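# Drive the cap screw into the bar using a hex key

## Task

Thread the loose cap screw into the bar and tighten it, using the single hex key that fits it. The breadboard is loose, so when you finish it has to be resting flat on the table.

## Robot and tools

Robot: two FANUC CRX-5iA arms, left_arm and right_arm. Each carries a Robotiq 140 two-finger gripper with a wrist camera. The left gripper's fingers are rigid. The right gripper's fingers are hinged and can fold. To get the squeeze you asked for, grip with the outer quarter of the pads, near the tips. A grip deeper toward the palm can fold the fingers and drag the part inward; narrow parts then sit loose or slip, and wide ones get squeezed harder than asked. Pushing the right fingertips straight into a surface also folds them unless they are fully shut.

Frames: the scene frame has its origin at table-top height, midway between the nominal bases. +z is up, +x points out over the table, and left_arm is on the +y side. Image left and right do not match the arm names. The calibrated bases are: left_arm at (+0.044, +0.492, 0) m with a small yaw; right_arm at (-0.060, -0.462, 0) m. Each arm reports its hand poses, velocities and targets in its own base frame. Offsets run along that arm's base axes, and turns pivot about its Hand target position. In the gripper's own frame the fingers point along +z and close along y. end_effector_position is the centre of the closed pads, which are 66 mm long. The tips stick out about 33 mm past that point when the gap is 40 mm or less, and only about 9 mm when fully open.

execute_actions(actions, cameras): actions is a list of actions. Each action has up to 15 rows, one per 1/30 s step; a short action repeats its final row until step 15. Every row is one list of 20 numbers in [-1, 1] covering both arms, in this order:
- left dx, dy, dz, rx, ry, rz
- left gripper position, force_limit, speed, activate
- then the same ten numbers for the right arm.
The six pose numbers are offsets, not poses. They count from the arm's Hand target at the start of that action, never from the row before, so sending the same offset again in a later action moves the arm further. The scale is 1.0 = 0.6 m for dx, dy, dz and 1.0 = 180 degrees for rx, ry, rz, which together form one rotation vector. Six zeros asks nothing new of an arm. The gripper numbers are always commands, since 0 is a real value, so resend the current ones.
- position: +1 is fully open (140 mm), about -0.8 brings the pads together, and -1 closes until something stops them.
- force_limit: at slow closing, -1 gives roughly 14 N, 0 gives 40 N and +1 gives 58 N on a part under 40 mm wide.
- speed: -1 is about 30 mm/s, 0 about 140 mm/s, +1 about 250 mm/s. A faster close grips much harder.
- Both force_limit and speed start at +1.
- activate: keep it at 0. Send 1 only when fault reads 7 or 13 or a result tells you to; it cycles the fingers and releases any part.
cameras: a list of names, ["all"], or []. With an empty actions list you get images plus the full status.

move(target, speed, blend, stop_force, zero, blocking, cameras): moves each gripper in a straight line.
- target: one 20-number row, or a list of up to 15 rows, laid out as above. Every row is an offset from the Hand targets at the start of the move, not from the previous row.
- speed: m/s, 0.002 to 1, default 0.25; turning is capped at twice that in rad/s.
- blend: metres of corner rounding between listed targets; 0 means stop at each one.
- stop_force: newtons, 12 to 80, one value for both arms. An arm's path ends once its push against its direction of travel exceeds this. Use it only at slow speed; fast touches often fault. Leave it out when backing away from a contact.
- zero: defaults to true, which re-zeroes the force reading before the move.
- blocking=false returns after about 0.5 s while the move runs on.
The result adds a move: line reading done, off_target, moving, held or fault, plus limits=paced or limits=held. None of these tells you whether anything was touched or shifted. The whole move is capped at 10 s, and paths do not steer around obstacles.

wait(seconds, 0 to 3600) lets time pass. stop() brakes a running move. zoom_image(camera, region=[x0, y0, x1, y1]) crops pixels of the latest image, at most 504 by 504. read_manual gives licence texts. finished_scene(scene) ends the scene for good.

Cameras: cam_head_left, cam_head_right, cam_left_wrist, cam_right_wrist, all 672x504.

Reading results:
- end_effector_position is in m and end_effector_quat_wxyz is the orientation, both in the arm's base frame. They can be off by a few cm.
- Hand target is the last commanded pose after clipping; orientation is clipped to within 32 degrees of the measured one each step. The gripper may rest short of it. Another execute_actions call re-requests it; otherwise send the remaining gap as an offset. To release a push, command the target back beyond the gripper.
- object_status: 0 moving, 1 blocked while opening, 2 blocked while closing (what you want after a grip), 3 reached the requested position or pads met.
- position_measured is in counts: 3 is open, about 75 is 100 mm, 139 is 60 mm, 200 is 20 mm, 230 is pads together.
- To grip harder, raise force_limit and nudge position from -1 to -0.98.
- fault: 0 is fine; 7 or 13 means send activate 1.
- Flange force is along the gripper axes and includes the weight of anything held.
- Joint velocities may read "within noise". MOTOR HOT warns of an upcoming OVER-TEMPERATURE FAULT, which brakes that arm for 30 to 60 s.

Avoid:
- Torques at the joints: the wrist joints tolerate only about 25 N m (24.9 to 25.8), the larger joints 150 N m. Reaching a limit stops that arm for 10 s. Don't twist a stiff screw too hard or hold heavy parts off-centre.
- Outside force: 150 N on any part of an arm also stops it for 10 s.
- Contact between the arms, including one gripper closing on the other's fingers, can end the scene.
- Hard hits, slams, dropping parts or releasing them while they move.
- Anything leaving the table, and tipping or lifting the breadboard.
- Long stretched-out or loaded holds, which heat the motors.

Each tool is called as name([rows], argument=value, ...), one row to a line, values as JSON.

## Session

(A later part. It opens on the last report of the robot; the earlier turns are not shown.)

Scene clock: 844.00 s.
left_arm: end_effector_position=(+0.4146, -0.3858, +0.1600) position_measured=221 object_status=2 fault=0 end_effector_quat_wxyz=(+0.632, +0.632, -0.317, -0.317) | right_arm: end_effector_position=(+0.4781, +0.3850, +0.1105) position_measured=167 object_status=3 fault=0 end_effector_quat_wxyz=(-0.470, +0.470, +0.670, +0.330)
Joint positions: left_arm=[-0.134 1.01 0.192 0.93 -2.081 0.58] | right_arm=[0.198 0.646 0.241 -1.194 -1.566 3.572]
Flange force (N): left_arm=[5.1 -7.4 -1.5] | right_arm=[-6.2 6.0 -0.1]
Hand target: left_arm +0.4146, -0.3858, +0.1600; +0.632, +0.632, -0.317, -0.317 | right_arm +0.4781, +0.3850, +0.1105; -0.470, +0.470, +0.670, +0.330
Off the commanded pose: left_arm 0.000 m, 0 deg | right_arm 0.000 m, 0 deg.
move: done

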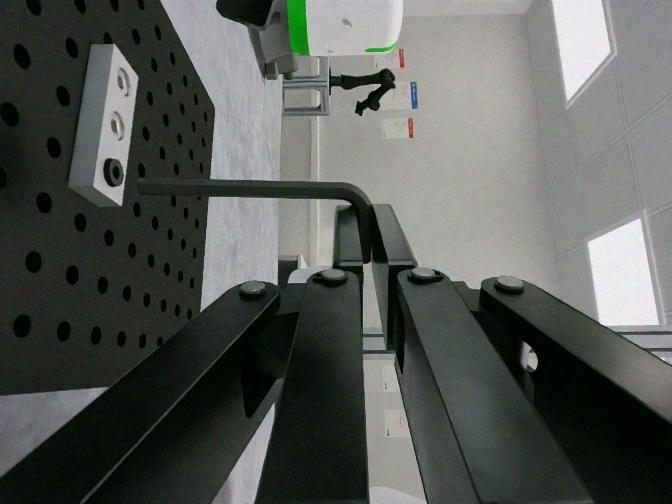

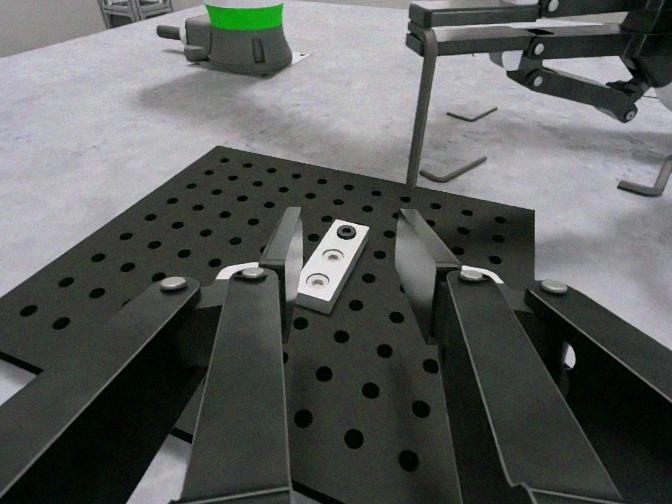

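move(target=[-0.0533,-0.04,-0.0167,0,0,0,-1,-0.3,-1,0, 0,0,0,0,0,0,-0.3,-0.3,-1,0], speed=0.1, cameras=["cam_left_wrist","cam_right_wrist"])

zoom_image(camera="cam_left_wrist", region=[60, 130, 200, 230])

zoom_image(camera="cam_right_wrist", region=[300, 160, 400, 260])

Scene clock: 849.37 s.
left_arm: end_effector_position=(+0.3827, -0.4098, +0.1500) position_measured=221 object_status=2 fault=0 end_effector_quat_wxyz=(+0.632, +0.632, -0.317, -0.317) | right_arm: end_effector_position=(+0.4781, +0.3850, +0.1105) position_measured=167 object_status=3 fault=0 end_effector_quat_wxyz=(-0.470, +0.470, +0.670, +0.330)
Joint positions: left_arm=[-0.176 0.972 0.087 0.943 -2.019 0.539] | right_arm=[0.198 0.646 0.241 -1.194 -1.566 3.572]
Flange force (N): left_arm=[6.0 -7.8 -2.5] | right_arm=[-5.7 6.2 -0.3]
Hand target: left_arm +0.3826, -0.4098, +0.1500; +0.632, +0.632, -0.317, -0.317 | right_arm +0.4781, +0.3850, +0.1105; -0.470, +0.470, +0.670, +0.330
Off the commanded pose: left_arm 0.000 m, 0 deg | right_arm 0.000 m, 0 deg.
move: done

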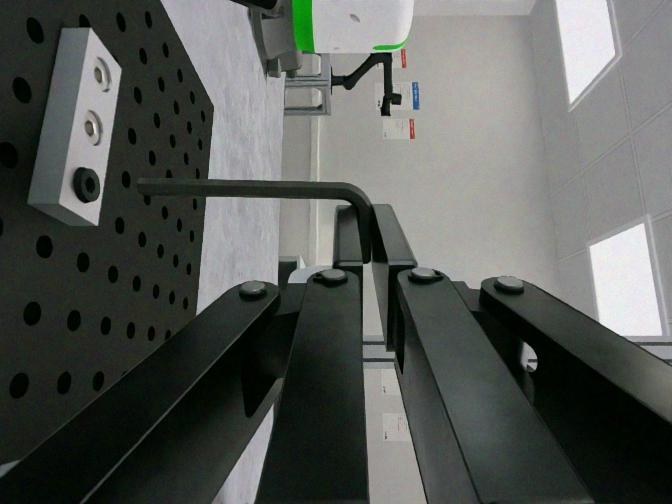

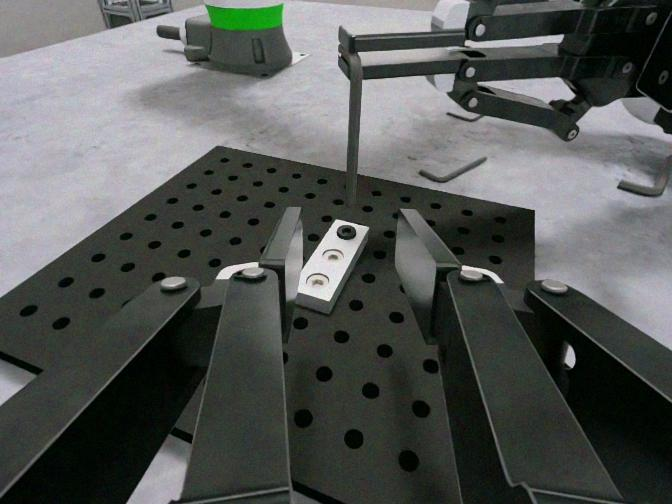

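Scaled by 3.600 from the camera's image (finer frame: 960x720).

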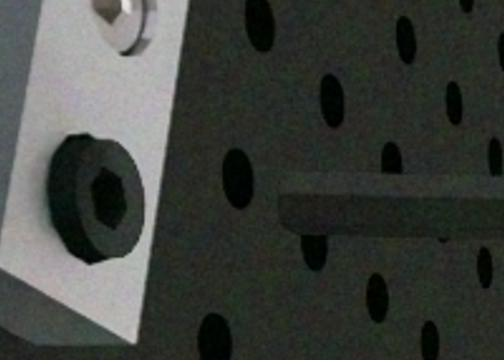

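Scaled by 5.040 from the camera's image (finer frame: 960x720).

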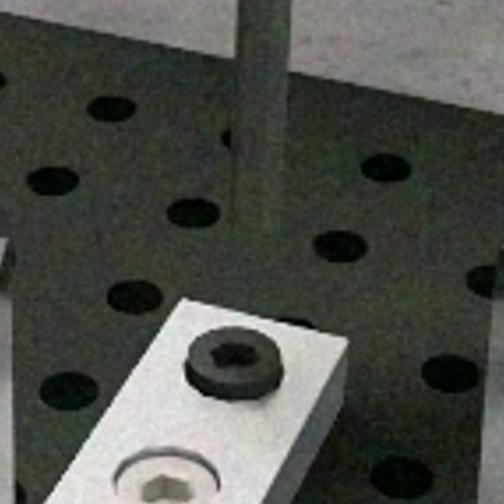

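move(target=[-0.00255,-0.00077,-0.0175,0,0,0,-1,-0.3,-1,0, 0,0,0,0,0,0,-0.3,-0.3,-1,0], speed=0.03, cameras=["cam_left_wrist","cam_right_wrist"])

zoom_image(camera="cam_left_wrist", region=[60, 150, 160, 220])

zoom_image(camera="cam_right_wrist", region=[310, 190, 380, 250])

Scene clock: 857.97 s.
left_arm: end_effector_position=(+0.3811, -0.4103, +0.1396) position_measured=221 object_status=2 fault=0 end_effector_quat_wxyz=(+0.632, +0.632, -0.317, -0.317) | right_arm: end_effector_position=(+0.4781, +0.3850, +0.1105) position_measured=167 object_status=3 fault=0 end_effector_quat_wxyz=(-0.470, +0.470, +0.670, +0.330)
Joint positions: left_arm=[-0.176 0.986 0.086 0.937 -2.01 0.525] | right_arm=[0.198 0.646 0.241 -1.194 -1.566 3.572]
Flange force (N): left_arm=[4.7 -7.9 -1.1] | right_arm=[-5.8 6.7 -1.1]
Hand target: left_arm +0.3811, -0.4103, +0.1395; +0.632, +0.632, -0.317, -0.317 | right_arm +0.4781, +0.3850, +0.1105; -0.470, +0.470, +0.670, +0.330
Off the commanded pose: left_arm 0.000 m, 0 deg | right_arm 0.000 m, 0 deg.
move: done

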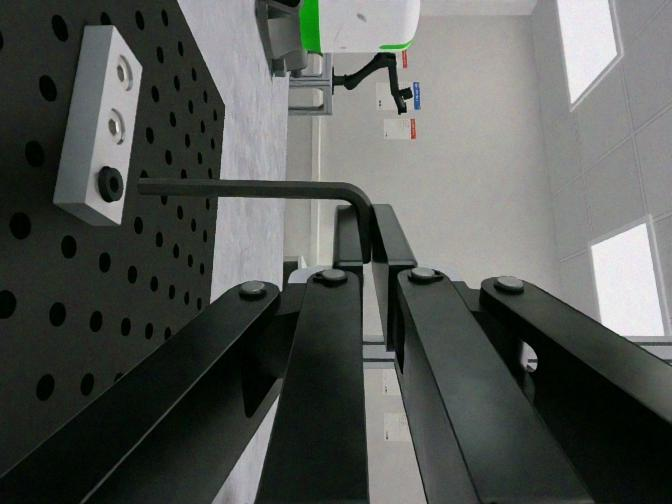

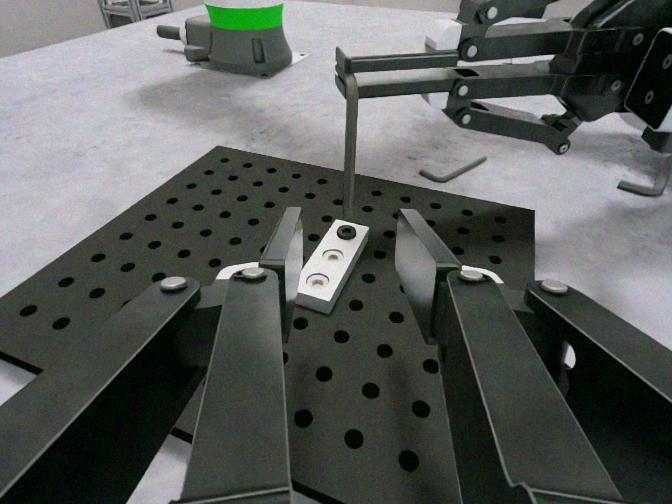

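Scaled by 5.040 from the camera's image (finer frame: 960x720).

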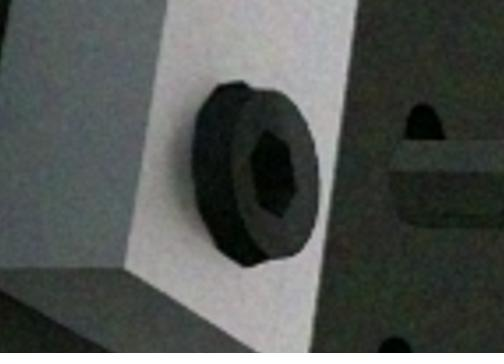

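Scaled by 7.200 from the camera's image (finer frame: 960x720).

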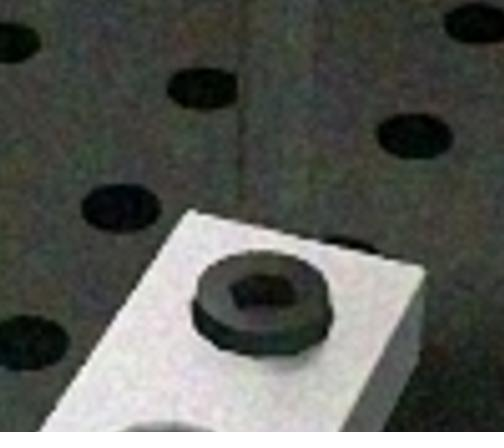

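zoom_image(camera="cam_left_wrist", region=[132, 170, 172, 200])

zoom_image(camera="cam_left_wrist", region=[95, 160, 130, 205])

zoom_image(camera="cam_right_wrist", region=[325, 160, 365, 240])

Scaled by 12.600 from the camera's image (finer frame: 960x720).

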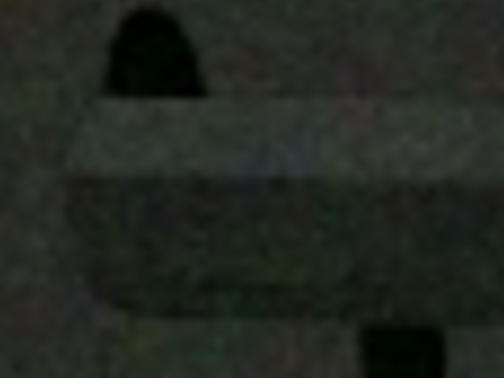

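Scaled by 11.200 from the camera's image (finer frame: 960x720).

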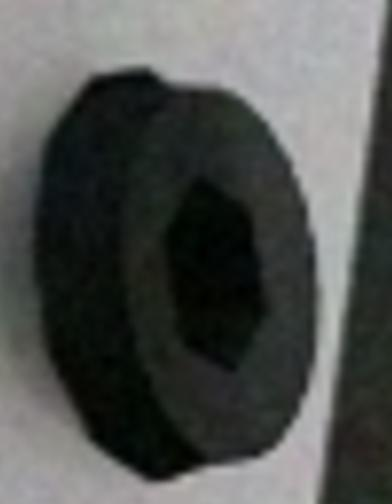

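Scaled by 6.300 from the camera's image (finer frame: 960x720).

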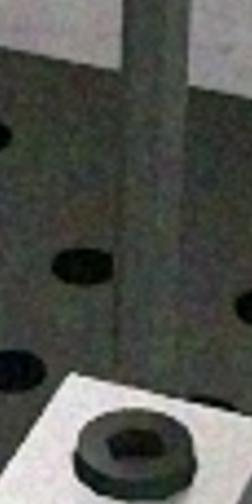

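move(target=[-0.002,-0.0019,-0.0083,0,0,0,-1,-0.3,-1,0, 0,0,0,0,0,0,-0.3,-0.3,-1,0], speed=0.02, cameras=["cam_left_wrist","cam_right_wrist"])

zoom_image(camera="cam_left_wrist", region=[100, 155, 160, 215])

zoom_image(camera="cam_right_wrist", region=[320, 190, 370, 240])

Scene clock: 887.83 s.
left_arm: end_effector_position=(+0.3799, -0.4114, +0.1346) position_measured=221 object_status=2 fault=0 end_effector_quat_wxyz=(+0.632, +0.632, -0.317, -0.317) | right_arm: end_effector_position=(+0.4781, +0.3850, +0.1105) position_measured=167 object_status=3 fault=0 end_effector_quat_wxyz=(-0.470, +0.470, +0.670, +0.330)
Joint positions: left_arm=[-0.178 0.992 0.084 0.936 -2.004 0.518] | right_arm=[0.198 0.646 0.241 -1.194 -1.566 3.572]
Flange force (N): left_arm=[5.3 -7.9 -1.6] | right_arm=[-5.5 5.8 -0.3]
Hand target: left_arm +0.3799, -0.4114, +0.1345; +0.632, +0.632, -0.317, -0.317 | right_arm +0.4781, +0.3850, +0.1105; -0.470, +0.470, +0.670, +0.330
Off the commanded pose: left_arm 0.000 m, 0 deg | right_arm 0.000 m, 0 deg.
move: done

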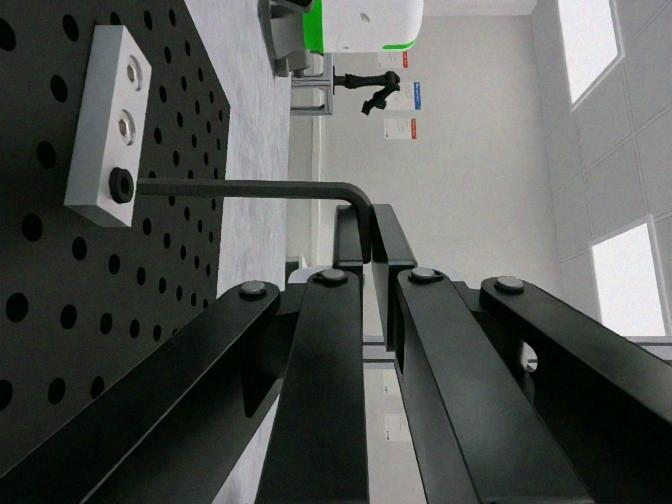

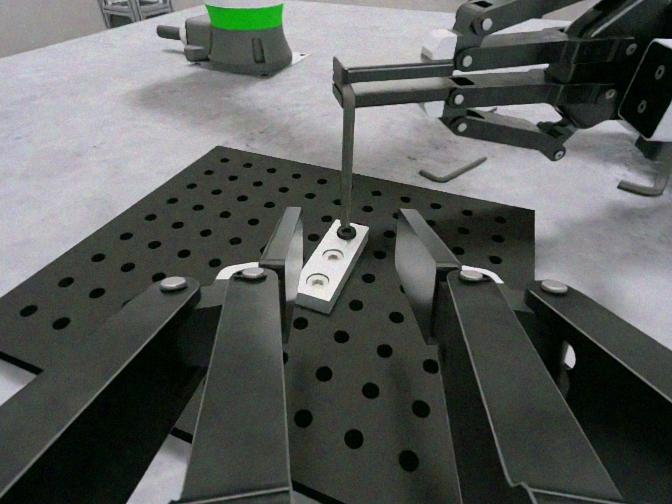

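Scaled by 8.400 from the camera's image (finer frame: 960x720).

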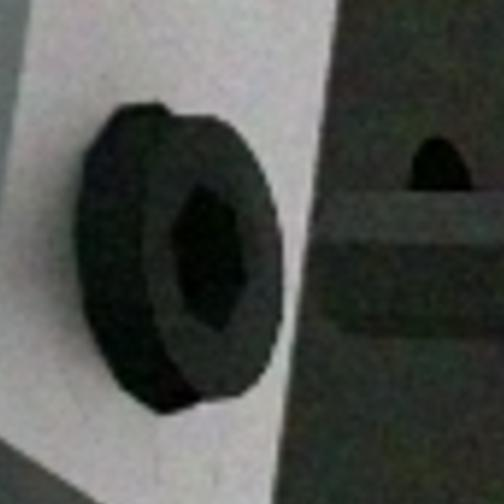

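Scaled by 10.080 from the camera's image (finer frame: 960x720).

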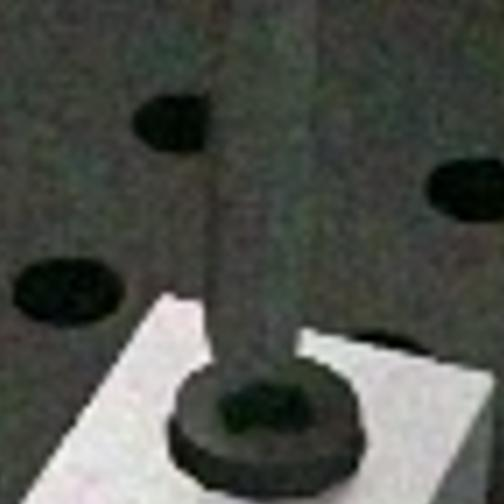

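move(target=[0.00137,0.00067,-0.0033,0,0,0,-1,-0.3,-1,0, 0,0,0,0,0,0,-0.3,-0.3,-1,0], speed=0.02, cameras=["cam_left_wrist","cam_right_wrist"])

zoom_image(camera="cam_left_wrist", region=[100, 155, 160, 215])

zoom_image(camera="cam_right_wrist", region=[320, 190, 370, 240])

Scene clock: 903.50 s.
left_arm: end_effector_position=(+0.3807, -0.4110, +0.1326) position_measured=221 object_status=2 fault=0 end_effector_quat_wxyz=(+0.632, +0.632, -0.317, -0.317) | right_arm: end_effector_position=(+0.4781, +0.3850, +0.1105) position_measured=167 object_status=3 fault=0 end_effector_quat_wxyz=(-0.470, +0.470, +0.670, +0.330)
Joint positions: left_arm=[-0.177 0.997 0.087 0.934 -2.004 0.517] | right_arm=[0.198 0.646 0.241 -1.194 -1.566 3.572]
Flange force (N): left_arm=[4.5 -7.5 -0.8] | right_arm=[-5.8 6.6 -0.8]
Hand target: left_arm +0.3807, -0.4110, +0.1326; +0.632, +0.632, -0.317, -0.317 | right_arm +0.4781, +0.3850, +0.1105; -0.470, +0.470, +0.670, +0.330
Off the commanded pose: left_arm 0.000 m, 0 deg | right_arm 0.000 m, 0 deg.
move: done

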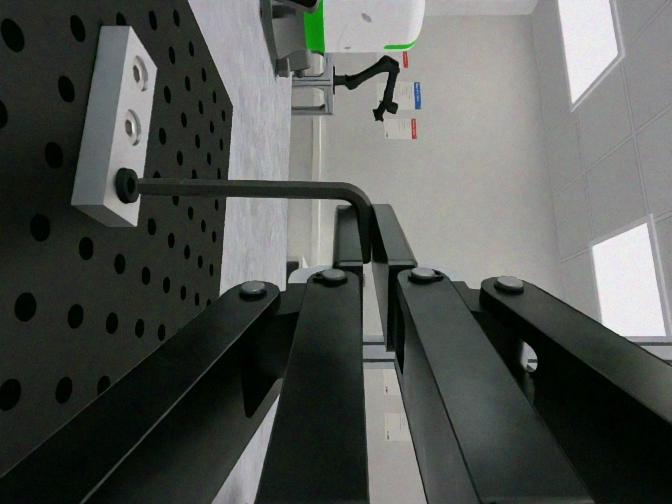

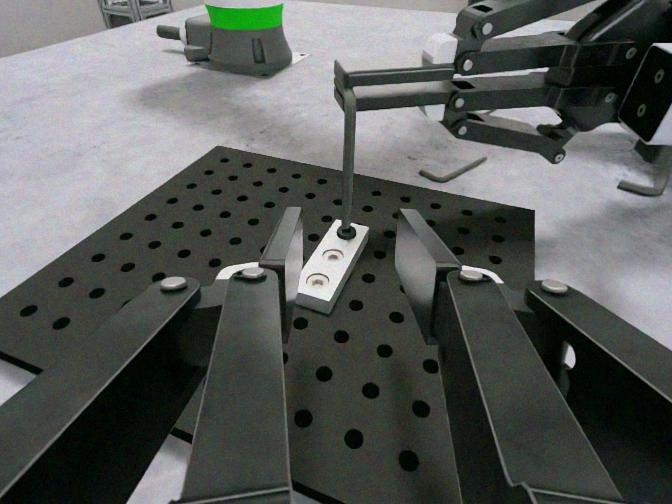

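Scaled by 8.400 from the camera's image (finer frame: 960x720).

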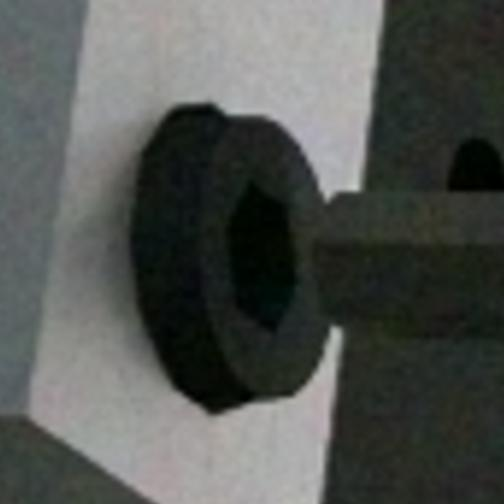

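Scaled by 10.080 from the camera's image (finer frame: 960x720).

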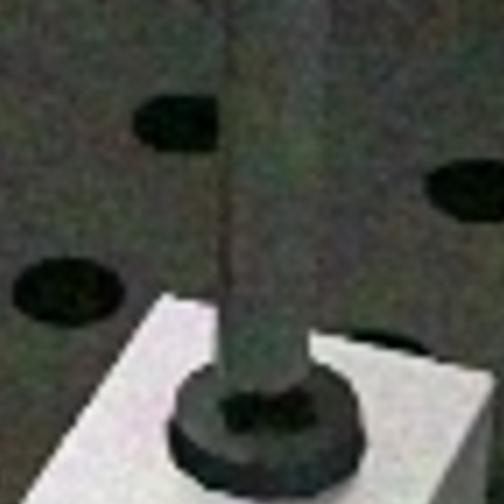

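move(target=[0.0003,0,-0.02,0,0,0,-1,-0.3,-1,0, 0,0,0,0,0,0,-0.3,-0.3,-1,0], speed=0.005, stop_force=12, cameras=["cam_left_wrist","cam_right_wrist"])

zoom_image(camera="cam_left_wrist", region=[100, 155, 160, 215])

zoom_image(camera="cam_right_wrist", region=[320, 190, 370, 240])

Scene clock: 910.83 s.
left_arm: end_effector_position=(+0.3809, -0.4110, +0.1235) position_measured=221 object_status=2 fault=0 end_effector_quat_wxyz=(+0.632, +0.632, -0.317, -0.317) | right_arm: end_effector_position=(+0.4781, +0.3850, +0.1105) position_measured=167 object_status=3 fault=0 end_effector_quat_wxyz=(-0.470, +0.470, +0.670, +0.330)
Joint positions: left_arm=[-0.176 1.012 0.092 0.93 -1.998 0.507] | right_arm=[0.198 0.646 0.241 -1.194 -1.566 3.572]
Flange force (N): left_arm=[4.0 4.2 -0.5] | right_arm=[-5.6 5.5 -0.8]
Hand target: left_arm +0.3809, -0.4110, +0.1235; +0.632, +0.632, -0.317, -0.317 (not the last commanded pose) | right_arm +0.4781, +0.3850, +0.1105; -0.470, +0.470, +0.670, +0.330
Off the commanded pose: left_arm 0.003 m, 0 deg | right_arm 0.000 m, 0 deg.
move: contact (left_arm)

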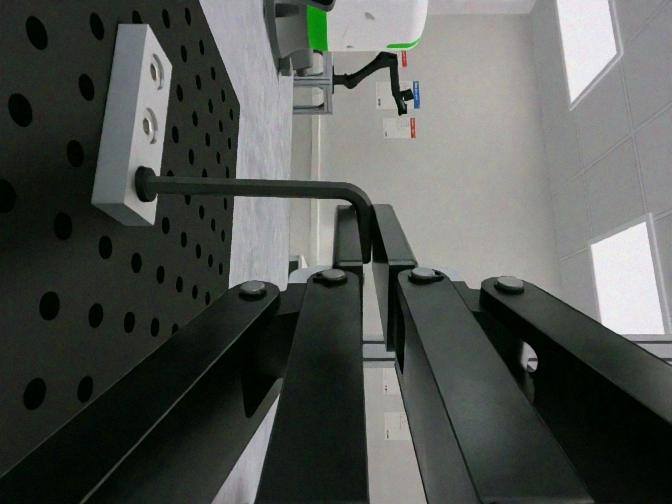

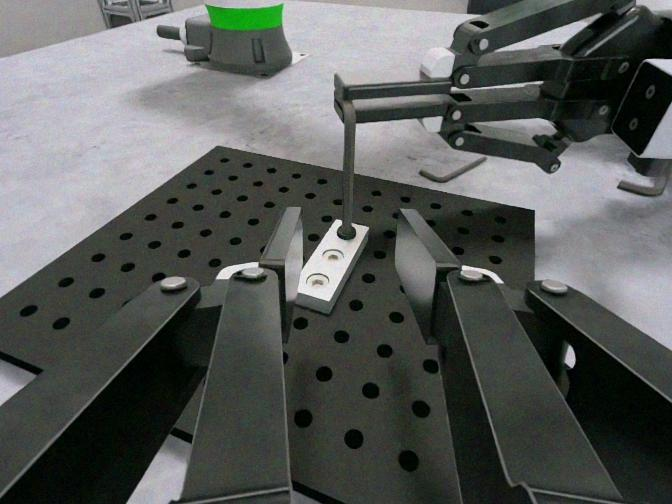

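Scaled by 8.400 from the camera's image (finer frame: 960x720).

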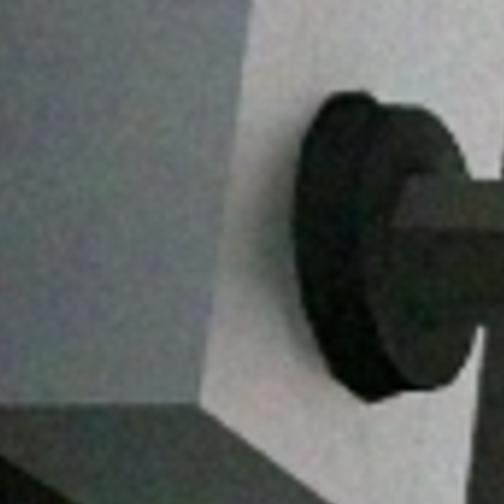

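Scaled by 10.080 from the camera's image (finer frame: 960x720).

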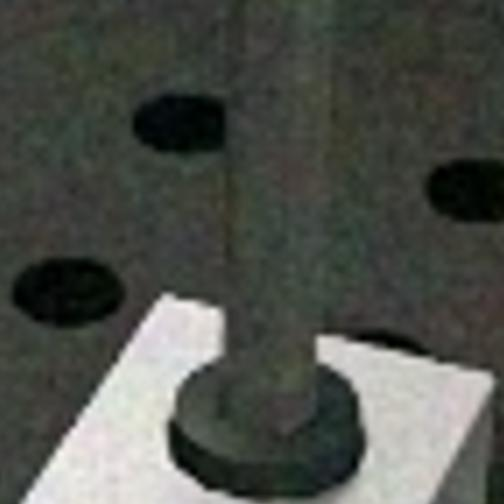

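move(target=[0,0,0.0025,0,0,0,-1,-0.3,-1,0, 0,0,0,0,0,0,-0.3,-0.3,-1,0], speed=0.01)

Scene clock: 919.23 s.
left_arm: end_effector_position=(+0.3809, -0.4110, +0.1250) position_measured=221 object_status=2 fault=0 end_effector_quat_wxyz=(+0.632, +0.632, -0.317, -0.317) | right_arm: end_effector_position=(+0.4781, +0.3850, +0.1105) position_measured=167 object_status=3 fault=0 end_effector_quat_wxyz=(-0.470, +0.470, +0.670, +0.330)
Joint positions: left_arm=[-0.176 1.009 0.091 0.93 -1.999 0.509] | right_arm=[0.198 0.646 0.241 -1.194 -1.566 3.572]
Flange force (N): left_arm=[3.5 0.6 -0.4] | right_arm=[-5.4 5.9 -0.8]
Hand target: left_arm +0.3809, -0.4110, +0.1250; +0.632, +0.632, -0.317, -0.317 | right_arm +0.4781, +0.3850, +0.1105; -0.470, +0.470, +0.670, +0.330
Off the commanded pose: left_arm 0.000 m, 0 deg | right_arm 0.000 m, 0 deg.
move: done

move(target=[0,0,0.0045,0,0,0,-1,-0.3,-1,0, 0,0,0,0,0,0,-0.3,-0.3,-1,0], speed=0.01)

move(target=[0,0,0,0,0,0,-0.5,-0.3,-1,0, 0,0,0,0,0,0,-0.3,-0.3,-1,0], cameras=["cam_left_wrist","cam_right_wrist"])

zoom_image(camera="cam_right_wrist", region=[300, 50, 420, 250])

Scene clock: 923.57 s.
left_arm: end_effector_position=(+0.3809, -0.4110, +0.1277) position_measured=221 object_status=2 fault=0 end_effector_quat_wxyz=(+0.632, +0.632, -0.317, -0.317) | right_arm: end_effector_position=(+0.4781, +0.3850, +0.1105) position_measured=167 object_status=3 fault=0 end_effector_quat_wxyz=(-0.470, +0.470, +0.670, +0.330)
Joint positions: left_arm=[-0.177 1.005 0.09 0.932 -2.001 0.512] | right_arm=[0.198 0.646 0.241 -1.194 -1.566 3.572]
Flange force (N): left_arm=[4.6 -8.0 -0.7] | right_arm=[-5.8 6.5 -0.9]
Hand target: left_arm +0.3809, -0.4110, +0.1277; +0.632, +0.632, -0.317, -0.317 | right_arm +0.4781, +0.3850, +0.1105; -0.470, +0.470, +0.670, +0.330
Off the commanded pose: left_arm 0.000 m, 0 deg | right_arm 0.000 m, 0 deg.
move: done

Scene clock: 924.47 s.
left_arm: end_effector_position=(+0.3809, -0.4110, +0.1277) position_measured=192 object_status=0 fault=0 end_effector_quat_wxyz=(+0.632, +0.632, -0.317, -0.317) | right_arm: end_effector_position=(+0.4781, +0.3850, +0.1105) position_measured=167 object_status=3 fault=0 end_effector_quat_wxyz=(-0.470, +0.470, +0.670, +0.330)
Joint positions: left_arm=[-0.177 1.005 0.09 0.932 -2.001 0.512] | right_arm=[0.198 0.646 0.241 -1.194 -1.566 3.572]
Flange force (N): left_arm=[4.5 -7.7 -1.2] | right_arm=[-6.0 6.5 -0.4]
Hand target: left_arm +0.3809, -0.4110, +0.1277; +0.632, +0.632, -0.317, -0.317 | right_arm +0.4781, +0.3850, +0.1105; -0.470, +0.470, +0.670, +0.330
Off the commanded pose: left_arm 0.000 m, 0 deg | right_arm 0.000 m, 0 deg.
move: done

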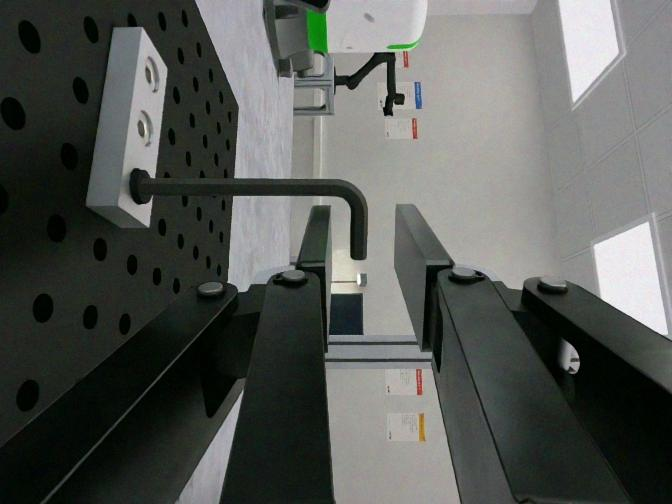

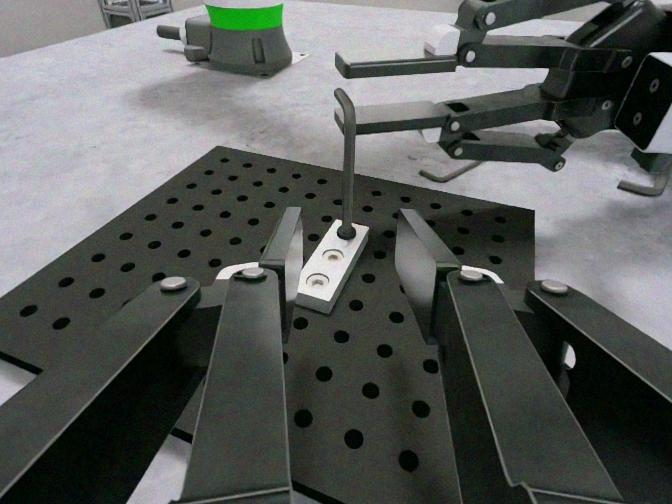

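Scaled by 2.520 from the camera's image (finer frame: 960x720).

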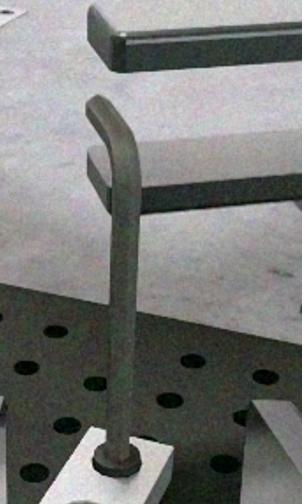

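move([
  [0.1,0.0749,0,0,0,0,-0.5,-0.3,-1,0, 0.0457,-0.1253,0.02,0,0,0,-0.3,-0.3,-1,0],
  [0.1,0.0749,0.154,0.2995,-0.4004,0,-0.5,-0.3,-1,0, 0.0457,-0.1253,0.02,0,0,0,-0.3,-0.3,-1,0],
  [-0.0165,-0.0583,0.1205,0.2995,-0.4004,0,-0.5,-0.3,-1,0, 0.0457,-0.1253,0.02,0,0,0,-0.3,-0.3,-1,0],
], speed=[0.05,0.2,0.2], blend=[0.003,0.02,0], cameras=["cam_left_wrist","cam_right_wrist","cam_head_left"])

Scene clock: 950.30 s.
left_arm: end_effector_position=(+0.3710, -0.4460, +0.2000) position_measured=192 object_status=3 fault=0 end_effector_quat_wxyz=(+0.000, +0.894, -0.448, +0.000) | right_arm: end_effector_position=(+0.5055, +0.3098, +0.1225) position_measured=167 object_status=3 fault=0 end_effector_quat_wxyz=(-0.470, +0.470, +0.670, +0.330)
Joint positions: left_arm=[-0.651 0.338 0.303 -0.001 -1.537 1.294] | right_arm=[0.077 0.674 0.317 -1.149 -1.687 3.571]
Flange force (N): left_arm=[5.5 1.4 4.5] | right_arm=[-6.0 5.4 -1.8]
Hand target: left_arm +0.3710, -0.4460, +0.2000; +0.000, +0.894, -0.448, +0.000 | right_arm +0.5055, +0.3098, +0.1225; -0.470, +0.470, +0.670, +0.330
Off the commanded pose: left_arm 0.000 m, 0 deg | right_arm 0.000 m, 0 deg.
move: done
Images, in order (width x height): cam_head_left 672x504, cam_left_wrist 672x504, cam_right_wrist 672x504.

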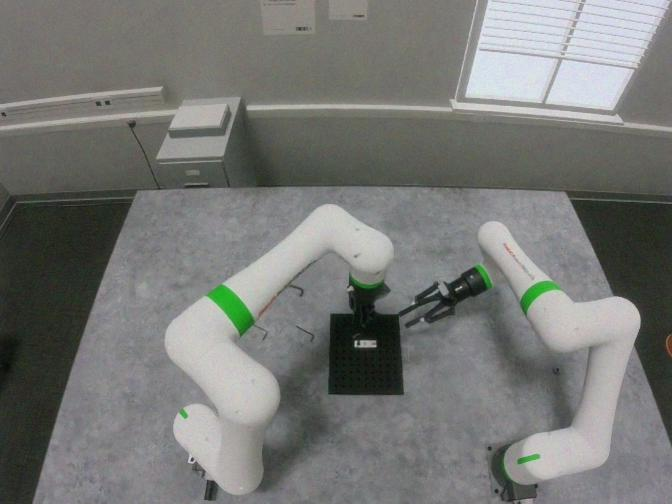

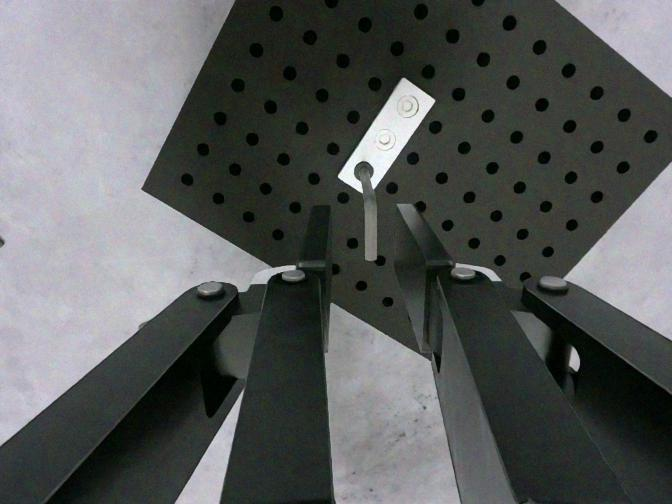

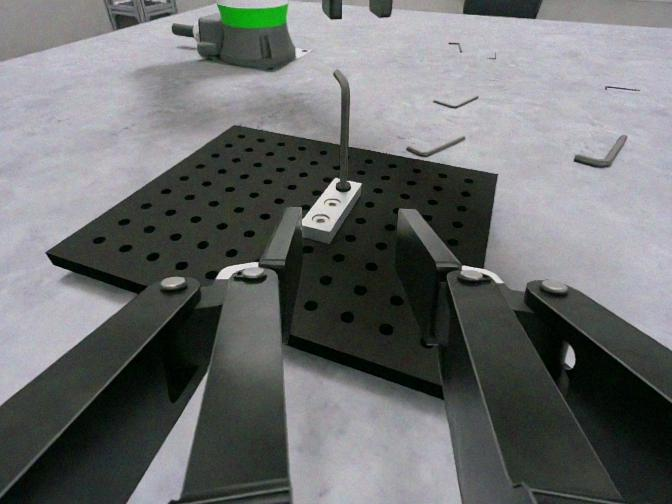

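zoom_image(camera="cam_left_wrist", region=[310, 140, 430, 280])

Scaled by 3.600 from the camera's image (finer frame: 960x720).

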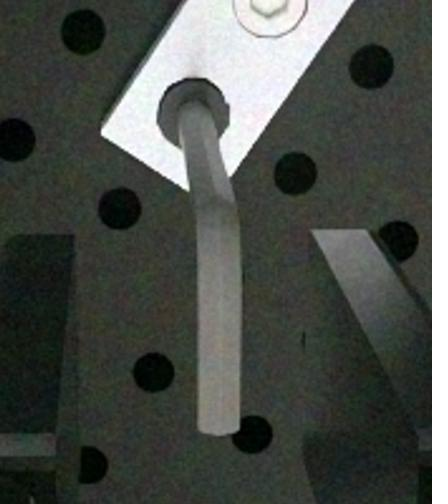

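zoom_image(camera="cam_right_wrist", region=[300, 60, 390, 200])

Scaled by 3.600 from the camera's image (finer frame: 960x720).

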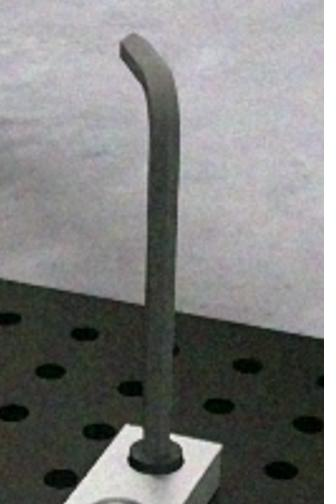

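move(target=[-0.0042,-0.0125,-0.05,0,0,0,-0.45,-0.3,-1,0, 0,0,0,0,0,0,-0.3,-0.3,-1,0], speed=0.08, cameras=["cam_left_wrist","cam_right_wrist"])

zoom_image(camera="cam_left_wrist", region=[310, 140, 430, 280])

zoom_image(camera="cam_right_wrist", region=[290, 0, 400, 200])

Scene clock: 975.43 s.
left_arm: end_effector_position=(+0.3685, -0.4535, +0.1700) position_measured=186 object_status=3 fault=0 end_effector_quat_wxyz=(+0.000, +0.894, -0.448, +0.000) | right_arm: end_effector_position=(+0.5055, +0.3098, +0.1225) position_measured=167 object_status=3 fault=0 end_effector_quat_wxyz=(-0.470, +0.470, +0.670, +0.330)
Joint positions: left_arm=[-0.664 0.354 0.254 -0.001 -1.472 1.307] | right_arm=[0.077 0.674 0.317 -1.149 -1.687 3.571]
Flange force (N): left_arm=[6.7 1.5 4.5] | right_arm=[-6.0 6.0 -1.3]
Hand target: left_arm +0.3685, -0.4535, +0.1700; +0.000, +0.894, -0.448, +0.000 | right_arm +0.5055, +0.3098, +0.1225; -0.470, +0.470, +0.670, +0.330
Off the commanded pose: left_arm 0.000 m, 0 deg | right_arm 0.000 m, 0 deg.
move: done

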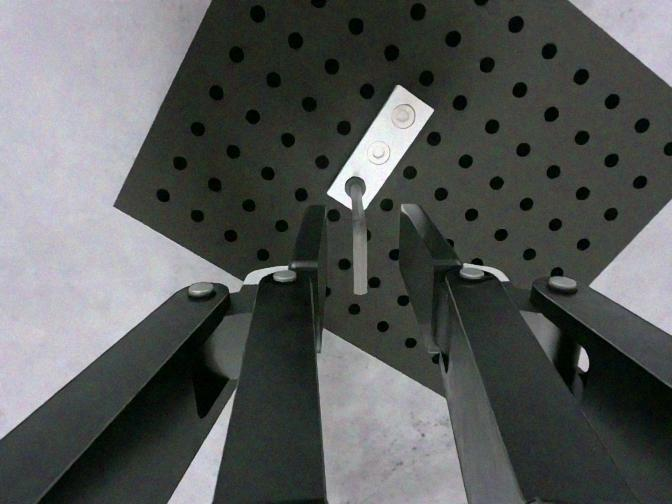

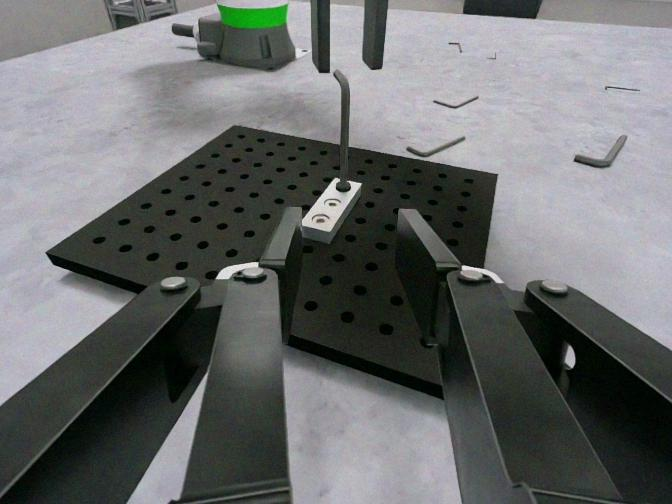

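Scaled by 3.600 from the camera's image (finer frame: 960x720).

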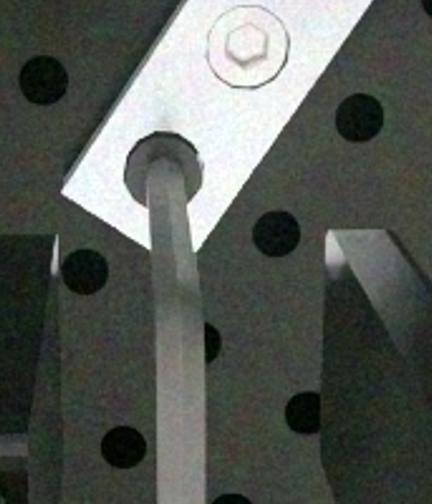

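Scaled by 2.520 from the camera's image (finer frame: 960x720).

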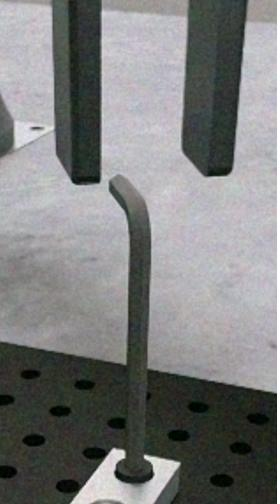

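move(target=[0,0,-0.065,0,0,0,-0.45,-0.3,-1,0, 0,0,0,0,0,0,-0.3,-0.3,-1,0], speed=0.04, stop_force=12, cameras=["cam_left_wrist","cam_right_wrist"])

zoom_image(camera="cam_left_wrist", region=[310, 140, 430, 280])

zoom_image(camera="cam_right_wrist", region=[290, 0, 400, 200])

Scene clock: 1003.87 s.
left_arm: end_effector_position=(+0.3684, -0.4535, +0.1310) position_measured=186 object_status=3 fault=0 end_effector_quat_wxyz=(+0.000, +0.894, -0.448, +0.000) | right_arm: end_effector_position=(+0.5055, +0.3098, +0.1225) position_measured=167 object_status=3 fault=0 end_effector_quat_wxyz=(-0.470, +0.470, +0.670, +0.330)
Joint positions: left_arm=[-0.664 0.368 0.181 -0.001 -1.385 1.307] | right_arm=[0.077 0.674 0.317 -1.149 -1.687 3.571]
Flange force (N): left_arm=[6.1 1.3 5.0] | right_arm=[-5.9 6.7 -2.0]
Hand target: left_arm +0.3685, -0.4535, +0.1310; +0.000, +0.894, -0.448, +0.000 | right_arm +0.5055, +0.3098, +0.1225; -0.470, +0.470, +0.670, +0.330
Off the commanded pose: left_arm 0.000 m, 0 deg | right_arm 0.000 m, 0 deg.
move: done

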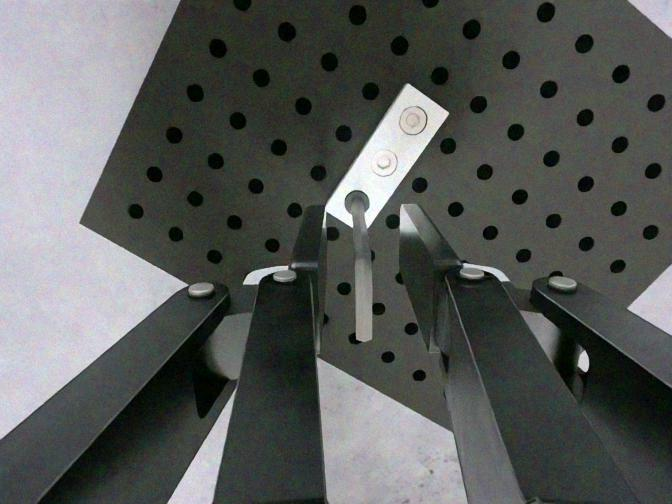

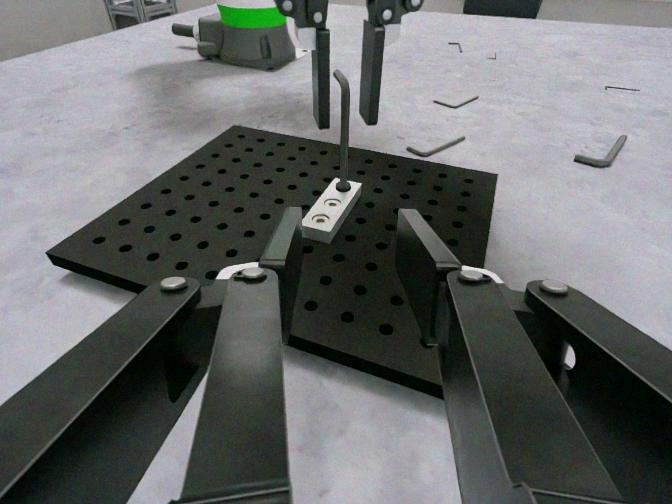

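Scaled by 3.600 from the camera's image (finer frame: 960x720).

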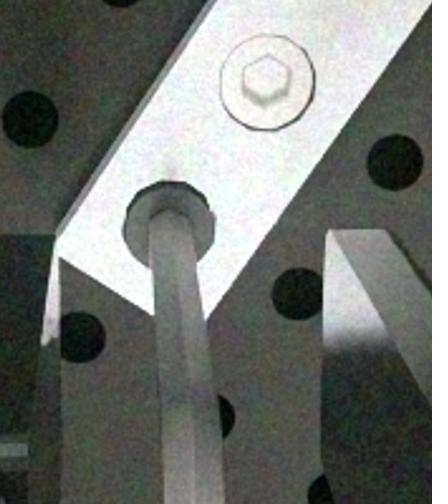

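Scaled by 2.520 from the camera's image (finer frame: 960x720).

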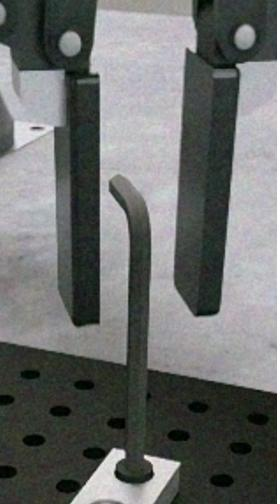

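execute_actions(actions=[], cameras=["cam_head_left","cam_head_right"])

zoom_image(camera="cam_head_left", region=[320, 280, 420, 380])

Scene clock: 1017.80 s.
left_arm: end_effector_position=(+0.3685, -0.4535, +0.1310) position_measured=186 object_status=3 fault=0 end_effector_quat_wxyz=(+0.000, +0.894, -0.448, +0.000) | right_arm: end_effector_position=(+0.5055, +0.3098, +0.1225) position_measured=167 object_status=3 fault=0 end_effector_quat_wxyz=(-0.470, +0.470, +0.670, +0.330)
Joint positions: left_arm=[-0.664 0.368 0.181 -0.001 -1.385 1.307] | right_arm=[0.077 0.674 0.317 -1.149 -1.687 3.571]
Joint velocities: within noise
Flange force (N): left_arm=[6.0 1.3 5.1] | right_arm=[-6.2 6.4 -1.5]
Hand target: left_arm +0.3685, -0.4535, +0.1310; +0.000, +0.894, -0.448, +0.000 | right_arm +0.5055, +0.3098, +0.1225; -0.470, +0.470, +0.670, +0.330
Tool commands: left_gripper/position=-0.45 left_gripper/force_limit=-0.3 left_gripper/speed=-1.0 left_gripper/activate=+0.0 right_gripper/position=-0.3 right_gripper/force_limit=-0.3 right_gripper/speed=-1.0 right_gripper/activate=+0.0
Off the commanded pose: left_arm 0.000 m, 0 deg | right_arm 0.000 m, 0 deg.
Images, in order (width x height): cam_head_left 672x504, cam_head_right 672x504.

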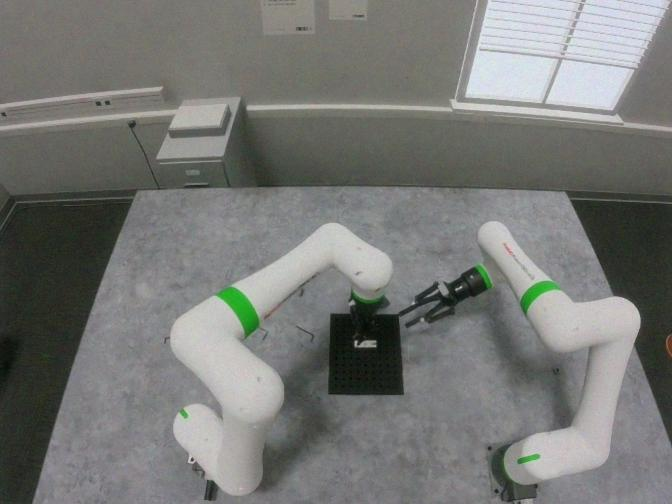

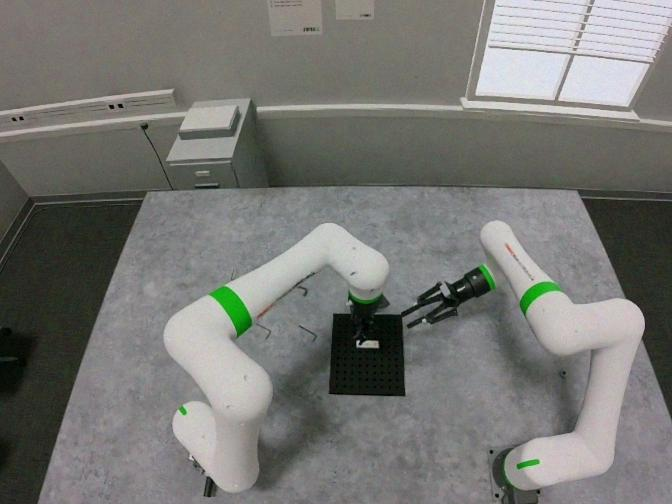

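Scaled by 5.040 from the camera's image (finer frame: 960x720).

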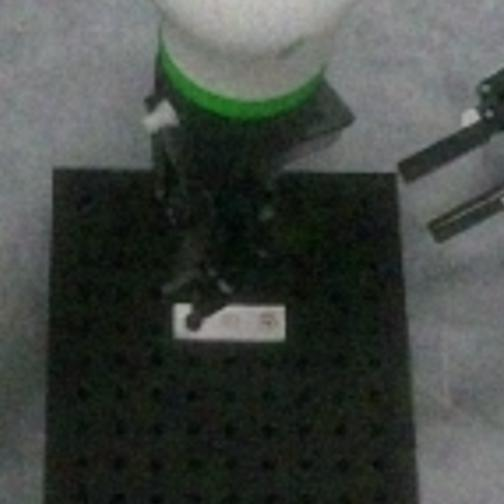

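zoom_image(camera="cam_head_left", region=[345, 320, 385, 355])

zoom_image(camera="cam_head_right", region=[345, 320, 385, 355])

Scaled by 12.600 from the camera's image (finer frame: 960x720).

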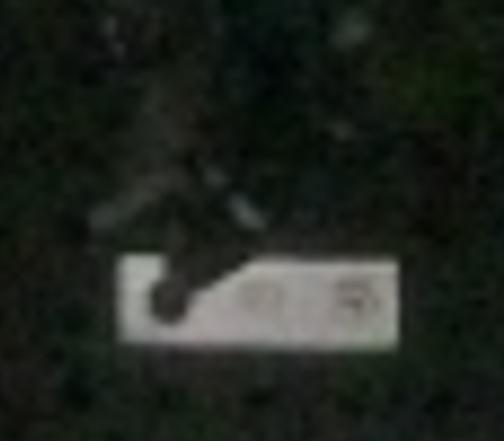

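Scaled by 12.600 from the camera's image (finer frame: 960x720).

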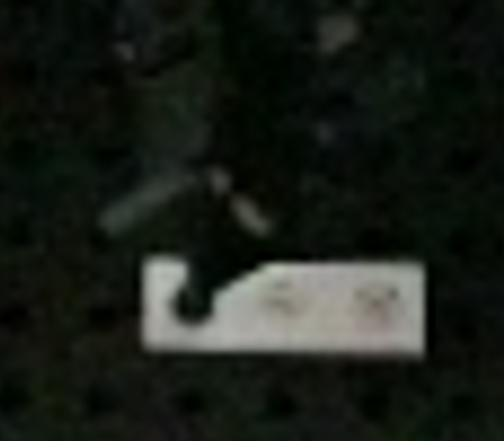

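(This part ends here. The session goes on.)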